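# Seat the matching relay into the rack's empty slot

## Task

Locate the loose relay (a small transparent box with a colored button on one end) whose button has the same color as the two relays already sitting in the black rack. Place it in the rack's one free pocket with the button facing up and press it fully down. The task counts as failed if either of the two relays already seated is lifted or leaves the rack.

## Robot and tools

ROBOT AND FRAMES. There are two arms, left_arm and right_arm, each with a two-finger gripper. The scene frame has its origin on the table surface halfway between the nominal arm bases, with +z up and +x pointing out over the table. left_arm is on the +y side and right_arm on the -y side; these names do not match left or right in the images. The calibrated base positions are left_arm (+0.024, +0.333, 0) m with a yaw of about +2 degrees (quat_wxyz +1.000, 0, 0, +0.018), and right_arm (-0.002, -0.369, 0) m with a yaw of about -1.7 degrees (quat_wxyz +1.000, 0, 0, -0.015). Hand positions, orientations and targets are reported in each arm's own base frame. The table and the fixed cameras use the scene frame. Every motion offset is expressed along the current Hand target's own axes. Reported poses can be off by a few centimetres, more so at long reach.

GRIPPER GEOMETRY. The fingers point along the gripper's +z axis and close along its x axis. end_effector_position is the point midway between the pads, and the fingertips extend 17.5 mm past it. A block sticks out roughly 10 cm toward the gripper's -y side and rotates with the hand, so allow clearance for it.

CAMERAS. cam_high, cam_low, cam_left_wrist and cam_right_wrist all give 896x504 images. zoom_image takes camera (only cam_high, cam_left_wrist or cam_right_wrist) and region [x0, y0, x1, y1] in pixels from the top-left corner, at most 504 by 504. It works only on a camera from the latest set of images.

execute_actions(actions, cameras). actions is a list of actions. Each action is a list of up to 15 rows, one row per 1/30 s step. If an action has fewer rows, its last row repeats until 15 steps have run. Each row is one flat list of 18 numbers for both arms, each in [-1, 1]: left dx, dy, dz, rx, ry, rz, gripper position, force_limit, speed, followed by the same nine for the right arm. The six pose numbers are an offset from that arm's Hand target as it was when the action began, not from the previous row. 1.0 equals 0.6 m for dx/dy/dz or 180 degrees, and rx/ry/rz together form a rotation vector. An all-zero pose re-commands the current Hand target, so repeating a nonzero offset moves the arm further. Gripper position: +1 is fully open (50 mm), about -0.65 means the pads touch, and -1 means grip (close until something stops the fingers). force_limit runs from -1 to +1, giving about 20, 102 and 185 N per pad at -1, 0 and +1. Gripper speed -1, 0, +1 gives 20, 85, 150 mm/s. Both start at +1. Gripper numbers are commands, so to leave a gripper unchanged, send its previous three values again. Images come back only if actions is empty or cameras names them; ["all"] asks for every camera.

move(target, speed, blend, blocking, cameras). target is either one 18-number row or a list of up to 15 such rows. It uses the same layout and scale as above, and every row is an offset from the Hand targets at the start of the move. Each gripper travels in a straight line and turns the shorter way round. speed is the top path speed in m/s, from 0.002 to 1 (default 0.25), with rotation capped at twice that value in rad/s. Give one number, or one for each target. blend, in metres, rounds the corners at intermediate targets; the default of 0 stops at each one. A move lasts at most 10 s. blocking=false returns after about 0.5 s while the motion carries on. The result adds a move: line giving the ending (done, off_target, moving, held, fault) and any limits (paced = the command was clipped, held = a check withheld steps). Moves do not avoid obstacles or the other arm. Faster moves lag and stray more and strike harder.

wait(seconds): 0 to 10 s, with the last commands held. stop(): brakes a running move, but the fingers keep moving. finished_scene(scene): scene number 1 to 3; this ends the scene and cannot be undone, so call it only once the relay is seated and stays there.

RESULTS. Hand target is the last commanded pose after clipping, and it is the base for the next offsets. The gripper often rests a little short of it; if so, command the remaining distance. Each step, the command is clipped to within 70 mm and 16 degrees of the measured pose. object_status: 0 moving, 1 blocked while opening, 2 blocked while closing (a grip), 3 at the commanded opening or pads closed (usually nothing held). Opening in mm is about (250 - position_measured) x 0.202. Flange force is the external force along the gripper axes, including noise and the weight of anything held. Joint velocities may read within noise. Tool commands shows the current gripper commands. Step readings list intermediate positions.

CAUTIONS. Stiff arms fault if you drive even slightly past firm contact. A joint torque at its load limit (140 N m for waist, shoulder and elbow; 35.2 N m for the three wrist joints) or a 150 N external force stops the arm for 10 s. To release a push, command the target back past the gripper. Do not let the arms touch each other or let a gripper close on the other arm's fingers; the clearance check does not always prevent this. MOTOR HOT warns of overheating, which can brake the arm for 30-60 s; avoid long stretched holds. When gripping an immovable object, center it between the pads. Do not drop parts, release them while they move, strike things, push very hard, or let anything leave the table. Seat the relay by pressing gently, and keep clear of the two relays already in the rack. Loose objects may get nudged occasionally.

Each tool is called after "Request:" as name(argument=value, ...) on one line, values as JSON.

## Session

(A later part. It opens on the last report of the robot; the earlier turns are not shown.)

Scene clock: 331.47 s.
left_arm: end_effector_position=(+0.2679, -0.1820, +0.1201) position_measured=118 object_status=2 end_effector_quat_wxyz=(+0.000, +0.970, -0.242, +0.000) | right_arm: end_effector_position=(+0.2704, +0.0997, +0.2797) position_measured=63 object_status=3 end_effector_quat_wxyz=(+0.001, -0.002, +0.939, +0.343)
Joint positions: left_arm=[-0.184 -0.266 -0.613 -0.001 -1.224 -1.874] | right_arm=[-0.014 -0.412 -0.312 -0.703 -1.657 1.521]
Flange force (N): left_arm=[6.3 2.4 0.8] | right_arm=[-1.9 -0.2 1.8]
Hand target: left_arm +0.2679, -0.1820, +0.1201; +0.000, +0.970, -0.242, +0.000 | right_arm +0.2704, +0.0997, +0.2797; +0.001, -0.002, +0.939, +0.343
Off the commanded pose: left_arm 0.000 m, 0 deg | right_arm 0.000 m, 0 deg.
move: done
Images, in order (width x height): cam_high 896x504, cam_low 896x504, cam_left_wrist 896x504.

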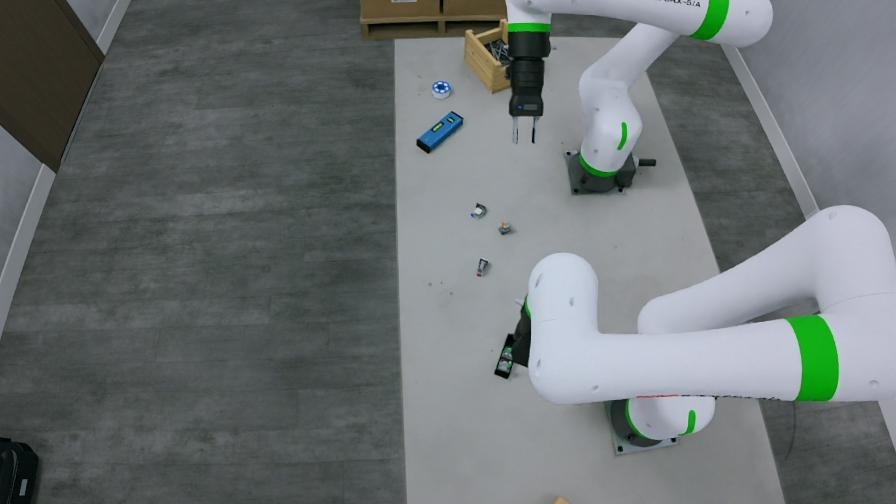

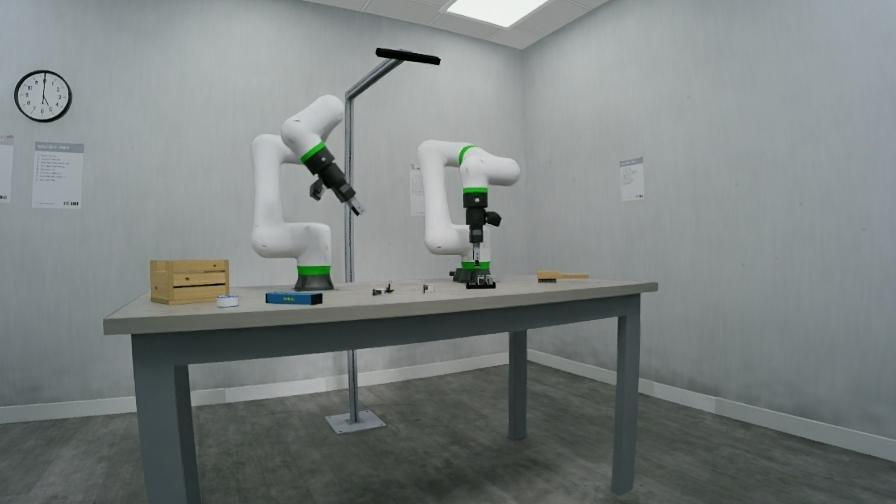

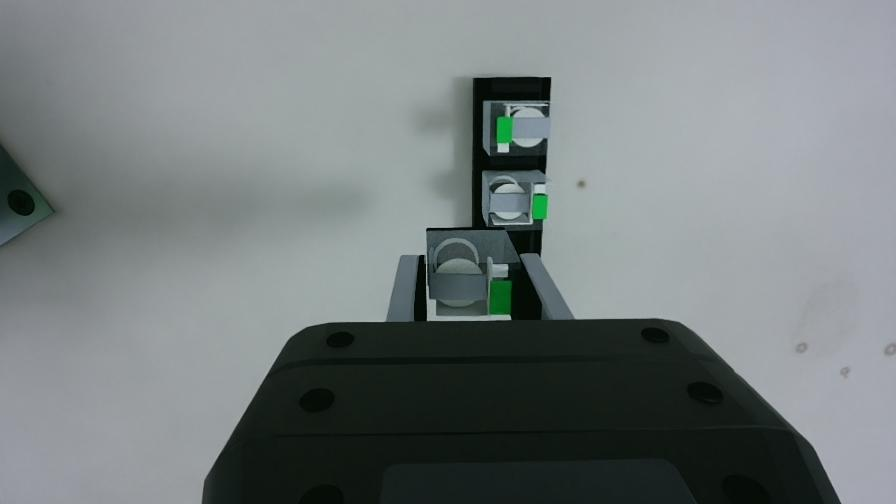

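Request:
move(target=[0.041,0.0347,0.0668,0,0,-0.0056,-1,-0.6,-0.5, 0,0,0,0,0,0,0.6,-0.6,-0.5], speed=0.12, cameras=["cam_low","cam_left_wrist"])

Request:
zoom_image(camera="cam_left_wrist", region=[380, 80, 580, 320])

Request:
zoom_image(camera="cam_low", region=[460, 260, 500, 294])

Scene clock: 360.57 s.
left_arm: end_effector_position=(+0.2799, -0.2119, +0.0800) position_measured=118 object_status=2 end_effector_quat_wxyz=(+0.000, +0.972, -0.233, +0.000) | right_arm: end_effector_position=(+0.2704, +0.0997, +0.2797) position_measured=63 object_status=3 end_effector_quat_wxyz=(+0.001, -0.002, +0.939, +0.343)
Joint positions: left_arm=[-0.269 -0.138 -0.613 -0.001 -1.096 -1.772] | right_arm=[-0.014 -0.412 -0.312 -0.703 -1.657 1.521]
Flange force (N): left_arm=[3.7 2.6 -0.1] | right_arm=[-2.6 -0.1 1.7]
Hand target: left_arm +0.2799, -0.2119, +0.0800; +0.000, +0.972, -0.233, +0.000 | right_arm +0.2704, +0.0997, +0.2797; +0.001, -0.002, +0.939, +0.343
Off the commanded pose: left_arm 0.000 m, 0 deg | right_arm 0.000 m, 0 deg.
move: done
Images, in order (width x height): cam_low 896x504, cam_left_wrist 896x504.

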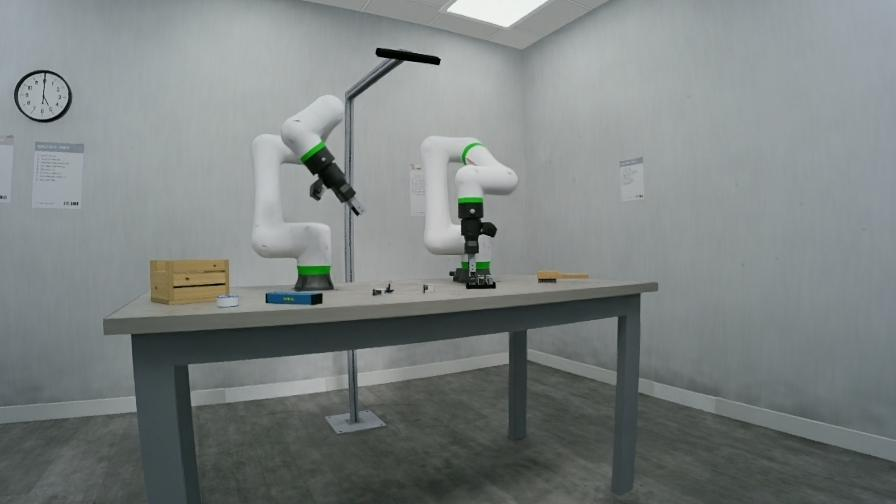

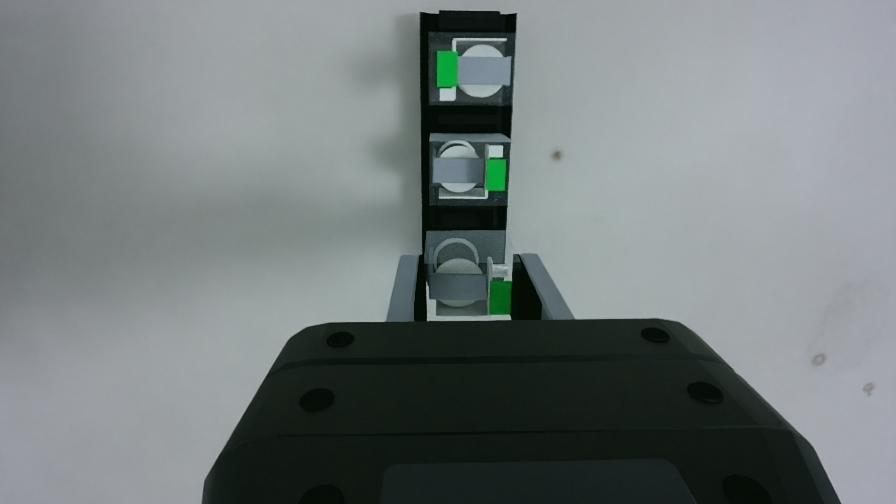

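Scaled by 2.100 from the camera's 896x504 image, which has a finer 1280x720 frame.

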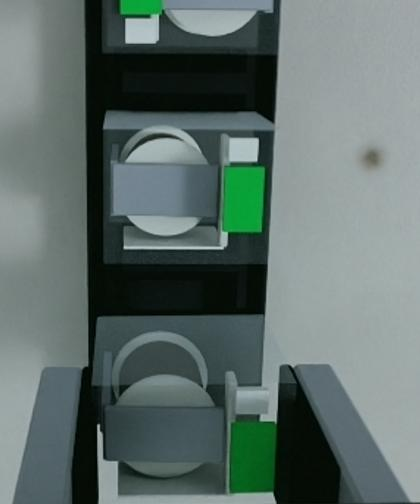

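Scaled by 12.600 from the camera's 896x504 image, which has a finer 1280x720 frame.

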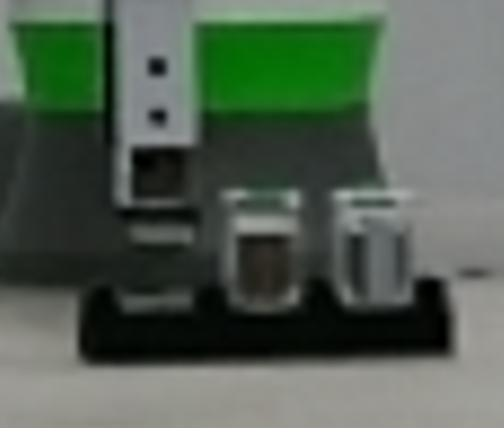

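Request:
execute_actions(actions=[[[0.0008,0.0013,0.0133,0,0,0,-1,-0.6,-0.5, 0,0,0,0,0,0,0.6,-0.6,-0.5]],[[0,0,0.0133,0,0,0,-1,-0.6,-0.5, 0,0,0,0,0,0,0.6,-0.6,-0.5]],[[0,0,0.0083,0,0,0,-1,-0.6,-0.5, 0,0,0,0,0,0,0.6,-0.6,-0.5]]], cameras=["cam_low","cam_left_wrist"])

Request:
zoom_image(camera="cam_low", region=[460, 260, 500, 294])

Scene clock: 377.80 s.
left_arm: end_effector_position=(+0.2800, -0.2128, +0.0591) position_measured=118 object_status=2 end_effector_quat_wxyz=(+0.000, +0.972, -0.233, +0.000) | right_arm: end_effector_position=(+0.2704, +0.0997, +0.2797) position_measured=63 object_status=3 end_effector_quat_wxyz=(+0.001, -0.002, +0.939, +0.343)
Joint positions: left_arm=[-0.272 -0.106 -0.64 -0.001 -1.036 -1.769] | right_arm=[-0.014 -0.412 -0.312 -0.703 -1.657 1.521]
Flange force (N): left_arm=[6.0 2.4 1.2] | right_arm=[-2.3 -0.1 1.9]
Flange force at the end of the 1st action (N): left_arm=[5.1 2.3 0.7] | right_arm=[-2.2 0.0 1.8]
Flange force at the end of the 2nd action (N): left_arm=[4.8 2.6 0.6] | right_arm=[-2.5 -0.2 1.7]
Hand target: left_arm +0.2800, -0.2128, +0.0591; +0.000, +0.972, -0.233, +0.000 | right_arm +0.2704, +0.0997, +0.2797; +0.001, -0.002, +0.939, +0.343
Off the commanded pose: left_arm 0.000 m, 0 deg | right_arm 0.000 m, 0 deg.
Step readings (end_effector_position of left_arm | right_arm; steps 1 to 15: 1st action; 16 to 30: 2nd action; 31 to 45: 3rd action):
0: (+0.2799, -0.2119, +0.0800) | (+0.2704, +0.0997, +0.2797)
1: (+0.2799, -0.2119, +0.0800) | (+0.2704, +0.0997, +0.2797)
2: (+0.2802, -0.2121, +0.0793) | (+0.2704, +0.0997, +0.2797)
4: (+0.2799, -0.2126, +0.0733) | (+0.2704, +0.0997, +0.2797)
8: (+0.2800, -0.2128, +0.0721) | (+0.2704, +0.0997, +0.2797)
15: (+0.2800, -0.2128, +0.0720) | (+0.2704, +0.0997, +0.2797)
16: (+0.2800, -0.2128, +0.0720) | (+0.2704, +0.0997, +0.2797)
17: (+0.2801, -0.2128, +0.0713) | (+0.2704, +0.0997, +0.2797)
19: (+0.2797, -0.2127, +0.0650) | (+0.2704, +0.0997, +0.2797)
23: (+0.2800, -0.2128, +0.0641) | (+0.2704, +0.0997, +0.2797)
30: (+0.2800, -0.2128, +0.0641) | (+0.2704, +0.0997, +0.2797)
31: (+0.2800, -0.2128, +0.0640) | (+0.2704, +0.0997, +0.2797)
32: (+0.2801, -0.2129, +0.0629) | (+0.2704, +0.0997, +0.2797)
34: (+0.2798, -0.2128, +0.0593) | (+0.2704, +0.0997, +0.2797)
38: (+0.2800, -0.2129, +0.0591) | (+0.2704, +0.0997, +0.2797)
45: (+0.2800, -0.2129, +0.0591) | (+0.2704, +0.0997, +0.2797)
Images, in order (width x height): cam_low 896x504, cam_left_wrist 896x504.

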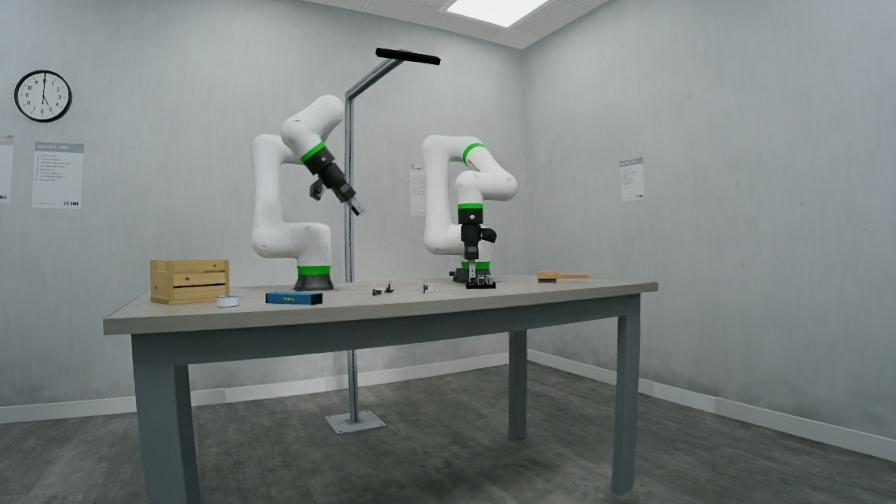

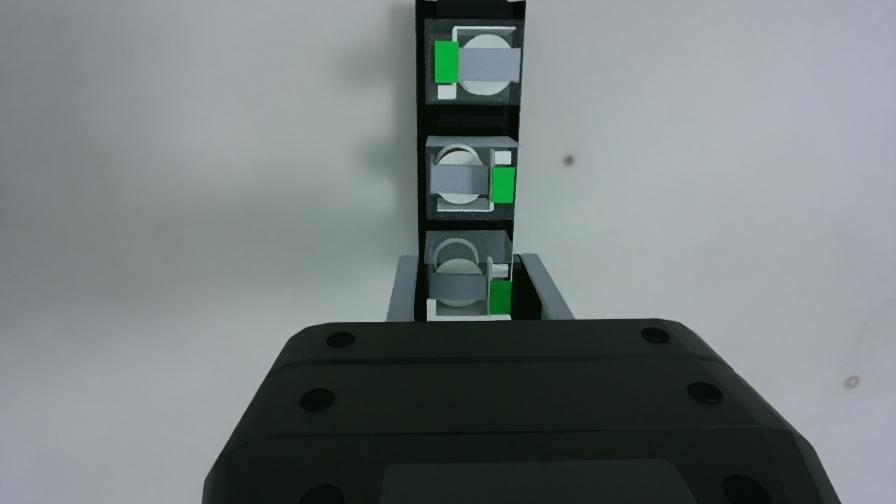

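Scaled by 12.600 from the camera's 896x504 image, which has a finer 1280x720 frame.

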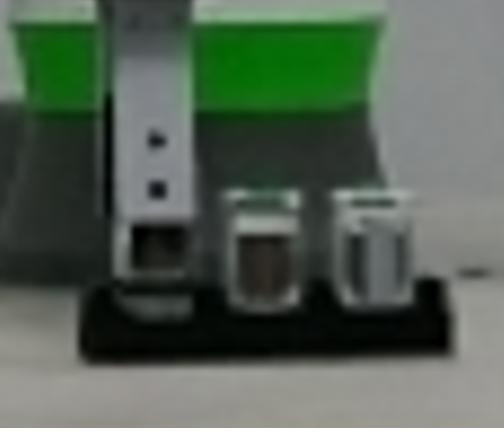

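Request:
execute_actions(actions=[[[0,0,0.0067,0,0,0,-1,-0.6,-0.5, 0,0,0,0,0,0,0.6,-0.6,-0.5]],[[0,0,0.0033,0,0,0,-1,-0.6,-0.5, 0,0,0,0,0,0,0.6,-0.6,-0.5]],[[0,0,0.002,0,0,0,-1,-0.6,-0.5, 0,0,0,0,0,0,0.6,-0.6,-0.5]],[[0,0,0.0017,0,0,0,-1,-0.6,-0.5, 0,0,0,0,0,0,0.6,-0.6,-0.5]]])

Scene clock: 384.20 s.
left_arm: end_effector_position=(+0.2800, -0.2128, +0.0509) position_measured=118 object_status=2 end_effector_quat_wxyz=(+0.000, +0.972, -0.233, +0.000) | right_arm: end_effector_position=(+0.2704, +0.0997, +0.2797) position_measured=63 object_status=3 end_effector_quat_wxyz=(+0.001, -0.002, +0.939, +0.343)
Joint positions: left_arm=[-0.272 -0.093 -0.651 -0.001 -1.012 -1.769] | right_arm=[-0.014 -0.412 -0.312 -0.703 -1.657 1.521]
Flange force (N): left_arm=[4.7 2.4 0.2] | right_arm=[-2.2 -0.3 1.7]
Flange force at the end of the 1st action (N): left_arm=[5.6 2.9 0.9] | right_arm=[-2.5 -0.1 1.7]
Flange force at the end of the 2nd action (N): left_arm=[5.9 2.3 0.8] | right_arm=[-2.5 -0.6 1.6]
Flange force at the end of the 3rd action (N): left_arm=[5.5 3.5 0.5] | right_arm=[-2.5 0.2 1.9]
Hand target: left_arm +0.2800, -0.2128, +0.0508; +0.000, +0.972, -0.233, +0.000 | right_arm +0.2704, +0.0997, +0.2797; +0.001, -0.002, +0.939, +0.343
Off the commanded pose: left_arm 0.000 m, 0 deg | right_arm 0.000 m, 0 deg.
Step readings (end_effector_position of left_arm | right_arm; steps 1 to 15: 1st action; 16 to 30: 2nd action; 31 to 45: 3rd action; 46 to 60: 4th action):
0: (+0.2800, -0.2128, +0.0591) | (+0.2704, +0.0997, +0.2797)
1: (+0.2800, -0.2128, +0.0590) | (+0.2704, +0.0997, +0.2797)
2: (+0.2801, -0.2128, +0.0582) | (+0.2704, +0.0997, +0.2797)
4: (+0.2799, -0.2127, +0.0551) | (+0.2704, +0.0997, +0.2797)
8: (+0.2800, -0.2128, +0.0550) | (+0.2704, +0.0997, +0.2797)
15: (+0.2800, -0.2128, +0.0550) | (+0.2704, +0.0997, +0.2797)
16: (+0.2800, -0.2128, +0.0550) | (+0.2704, +0.0997, +0.2797)
17: (+0.2801, -0.2128, +0.0544) | (+0.2704, +0.0997, +0.2797)
19: (+0.2800, -0.2128, +0.0531) | (+0.2704, +0.0997, +0.2797)
23: (+0.2800, -0.2128, +0.0531) | (+0.2704, +0.0997, +0.2797)
30: (+0.2800, -0.2128, +0.0531) | (+0.2704, +0.0997, +0.2797)
31: (+0.2800, -0.2128, +0.0531) | (+0.2704, +0.0997, +0.2797)
32: (+0.2800, -0.2128, +0.0528) | (+0.2704, +0.0997, +0.2797)
34: (+0.2800, -0.2128, +0.0519) | (+0.2704, +0.0997, +0.2797)
38: (+0.2800, -0.2128, +0.0519) | (+0.2704, +0.0997, +0.2797)
45: (+0.2800, -0.2128, +0.0519) | (+0.2704, +0.0997, +0.2797)
46: (+0.2800, -0.2128, +0.0518) | (+0.2704, +0.0997, +0.2797)
47: (+0.2800, -0.2128, +0.0514) | (+0.2704, +0.0997, +0.2797)
49: (+0.2800, -0.2128, +0.0509) | (+0.2704, +0.0997, +0.2797)
53: (+0.2800, -0.2128, +0.0509) | (+0.2704, +0.0997, +0.2797)
60: (+0.2800, -0.2128, +0.0509) | (+0.2704, +0.0997, +0.2797)

Request:
execute_actions(actions=[[[0,0,0.0017,0,0,0,-1,-0.6,-0.5, 0,0,0,0,0,0,0.6,-0.6,-0.5]],[[0,0,0.0017,0,0,0,-1,-0.6,-0.5, 0,0,0,0,0,0,0.6,-0.6,-0.5]],[[0,0,0.0017,0,0,0,-1,-0.6,-0.5, 0,0,0,0,0,0,0.6,-0.6,-0.5]]], cameras=["cam_low"])

Request:
zoom_image(camera="cam_low", region=[460, 260, 500, 294])

Scene clock: 396.00 s.
left_arm: end_effector_position=(+0.2800, -0.2128, +0.0478) position_measured=118 object_status=2 end_effector_quat_wxyz=(+0.000, +0.972, -0.233, +0.000) | right_arm: end_effector_position=(+0.2704, +0.0997, +0.2797) position_measured=63 object_status=3 end_effector_quat_wxyz=(+0.001, -0.002, +0.939, +0.343)
Joint positions: left_arm=[-0.272 -0.088 -0.655 -0.001 -1.003 -1.769] | right_arm=[-0.014 -0.412 -0.312 -0.703 -1.657 1.521]
Flange force (N): left_arm=[1.1 2.7 -48.1] | right_arm=[-2.6 -0.4 1.6]
Flange force at the end of the 1st action (N): left_arm=[0.6 1.3 -27.0] | right_arm=[-1.9 0.1 2.1]
Flange force at the end of the 2nd action (N): left_arm=[1.8 3.7 -46.1] | right_arm=[-2.4 -0.2 1.5]
Hand target: left_arm +0.2800, -0.2128, +0.0478; +0.000, +0.972, -0.233, +0.000 | right_arm +0.2704, +0.0997, +0.2797; +0.001, -0.002, +0.939, +0.343
Off the commanded pose: left_arm 0.000 m, 0 deg | right_arm 0.000 m, 0 deg.
Step readings (end_effector_position of left_arm | right_arm; steps 1 to 15: 1st action; 16 to 30: 2nd action; 31 to 45: 3rd action):
0: (+0.2800, -0.2128, +0.0508) | (+0.2704, +0.0997, +0.2797)
1: (+0.2800, -0.2128, +0.0508) | (+0.2704, +0.0997, +0.2797)
2: (+0.2800, -0.2128, +0.0506) | (+0.2704, +0.0997, +0.2797)
4: (+0.2800, -0.2128, +0.0500) | (+0.2704, +0.0997, +0.2797)
8: (+0.2800, -0.2128, +0.0499) | (+0.2704, +0.0997, +0.2797)
15: (+0.2800, -0.2128, +0.0498) | (+0.2704, +0.0997, +0.2797)
16: (+0.2800, -0.2128, +0.0498) | (+0.2704, +0.0997, +0.2797)
17: (+0.2800, -0.2128, +0.0494) | (+0.2704, +0.0997, +0.2797)
19: (+0.2801, -0.2128, +0.0489) | (+0.2704, +0.0997, +0.2797)
23: (+0.2800, -0.2128, +0.0488) | (+0.2704, +0.0997, +0.2797)
30: (+0.2800, -0.2128, +0.0488) | (+0.2704, +0.0997, +0.2797)
31: (+0.2800, -0.2128, +0.0488) | (+0.2704, +0.0997, +0.2797)
32: (+0.2800, -0.2128, +0.0484) | (+0.2704, +0.0997, +0.2797)
34: (+0.2800, -0.2128, +0.0478) | (+0.2704, +0.0997, +0.2797)
38: (+0.2800, -0.2128, +0.0478) | (+0.2704, +0.0997, +0.2797)
45: (+0.2800, -0.2128, +0.0478) | (+0.2704, +0.0997, +0.2797)
Images, in order (width x height): cam_low 896x504.

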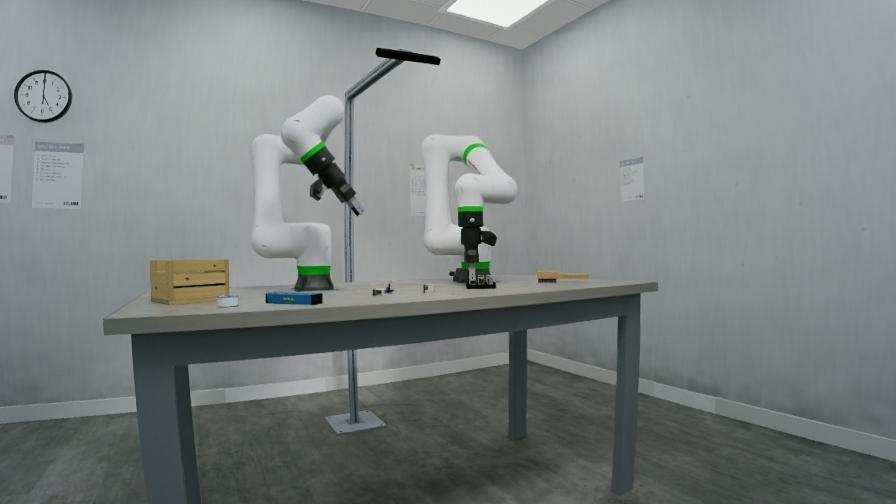

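Scaled by 12.600 from the camera's 896x504 image, which has a finer 1280x720 frame.

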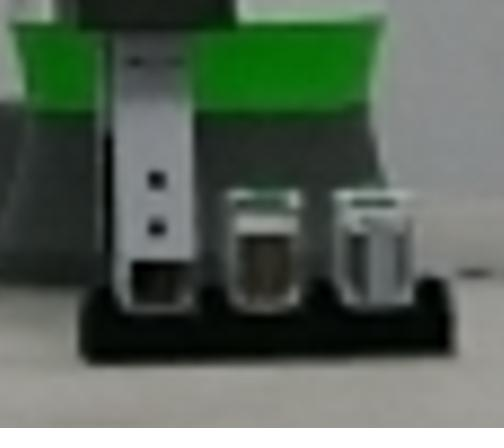

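Request:
move(target=[[0,0,-0.0018,0,0,0,-1,-0.6,-0.5, 0,0,0,0,0,0,0.6,-0.6,-0.5],[0,0,-0.0018,0,0,0,0.5,-0.6,-0.5, 0,0,0,0,0,0,0.6,-0.6,-0.5],[0,0,-0.12,0,0,0,0.5,-0.6,-0.5, 0,0,0,0,0,0,0.6,-0.6,-0.5]], speed=[0.03,0.05,0.15], cameras=["cam_low","cam_left_wrist"])

Request:
zoom_image(camera="cam_low", region=[460, 260, 500, 294])

Request:
zoom_image(camera="cam_left_wrist", region=[400, 80, 560, 280])

Scene clock: 407.07 s.
left_arm: end_effector_position=(+0.2799, -0.2129, +0.1198) position_measured=78 object_status=3 end_effector_quat_wxyz=(+0.000, +0.973, -0.233, +0.000) | right_arm: end_effector_position=(+0.2704, +0.0997, +0.2797) position_measured=63 object_status=3 end_effector_quat_wxyz=(+0.001, -0.002, +0.939, +0.343)
Joint positions: left_arm=[-0.272 -0.184 -0.549 0 -1.205 -1.769] | right_arm=[-0.014 -0.412 -0.312 -0.703 -1.657 1.521]
Flange force (N): left_arm=[4.9 2.0 0.3] | right_arm=[-1.9 -0.4 1.7]
Hand target: left_arm +0.2800, -0.2128, +0.1198; +0.000, +0.972, -0.233, +0.000 | right_arm +0.2704, +0.0997, +0.2797; +0.001, -0.002, +0.939, +0.343
Off the commanded pose: left_arm 0.000 m, 0 deg | right_arm 0.000 m, 0 deg.
move: done
Images, in order (width x height): cam_low 896x504, cam_left_wrist 896x504.

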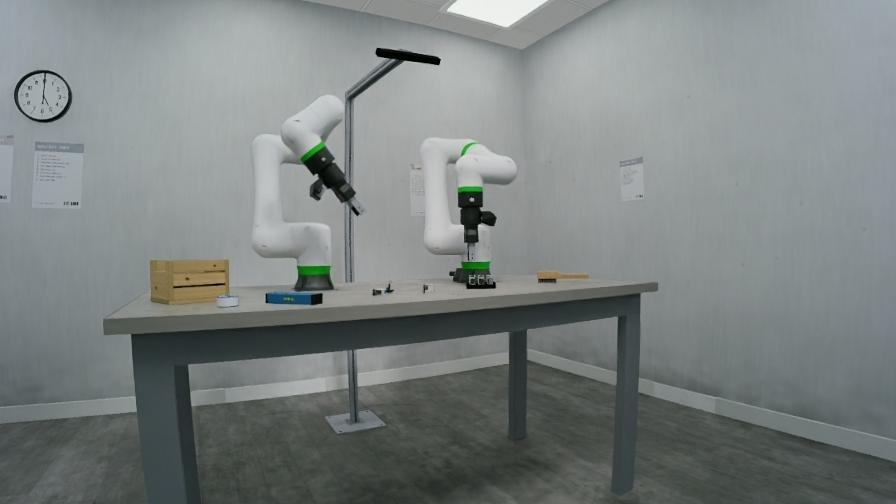

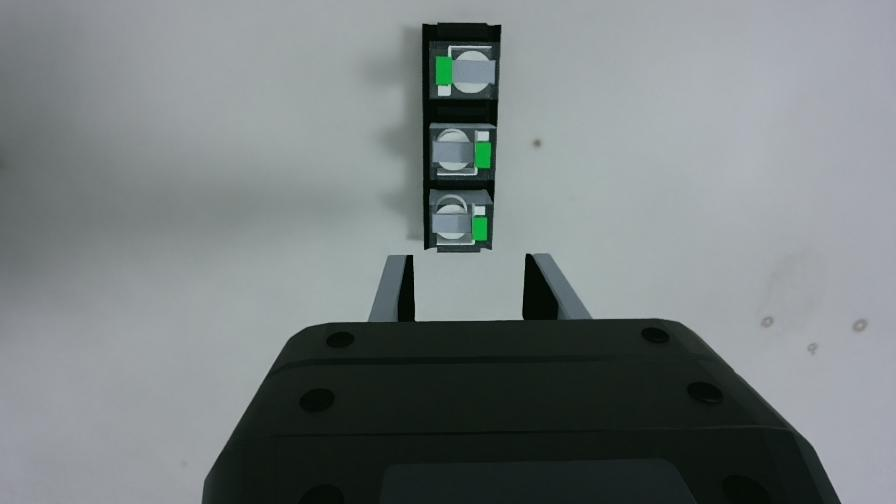

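Scaled by 12.600 from the camera's 896x504 image, which has a finer 1280x720 frame.

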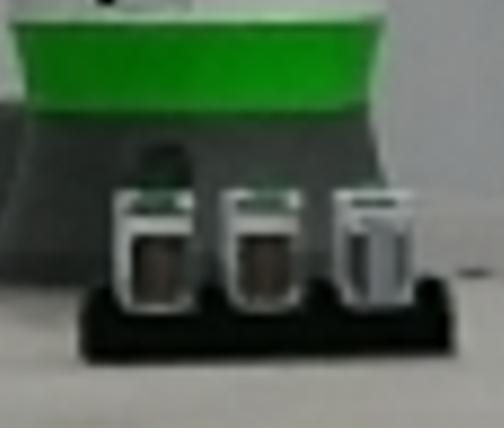

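Scaled by 2.520 from the camera's 896x504 image, which has a finer 1280x720 frame.

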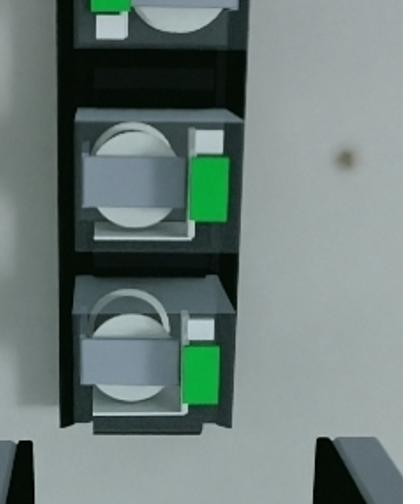

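Request:
finished_scene(scene=2)

The scene is finished: the task was done.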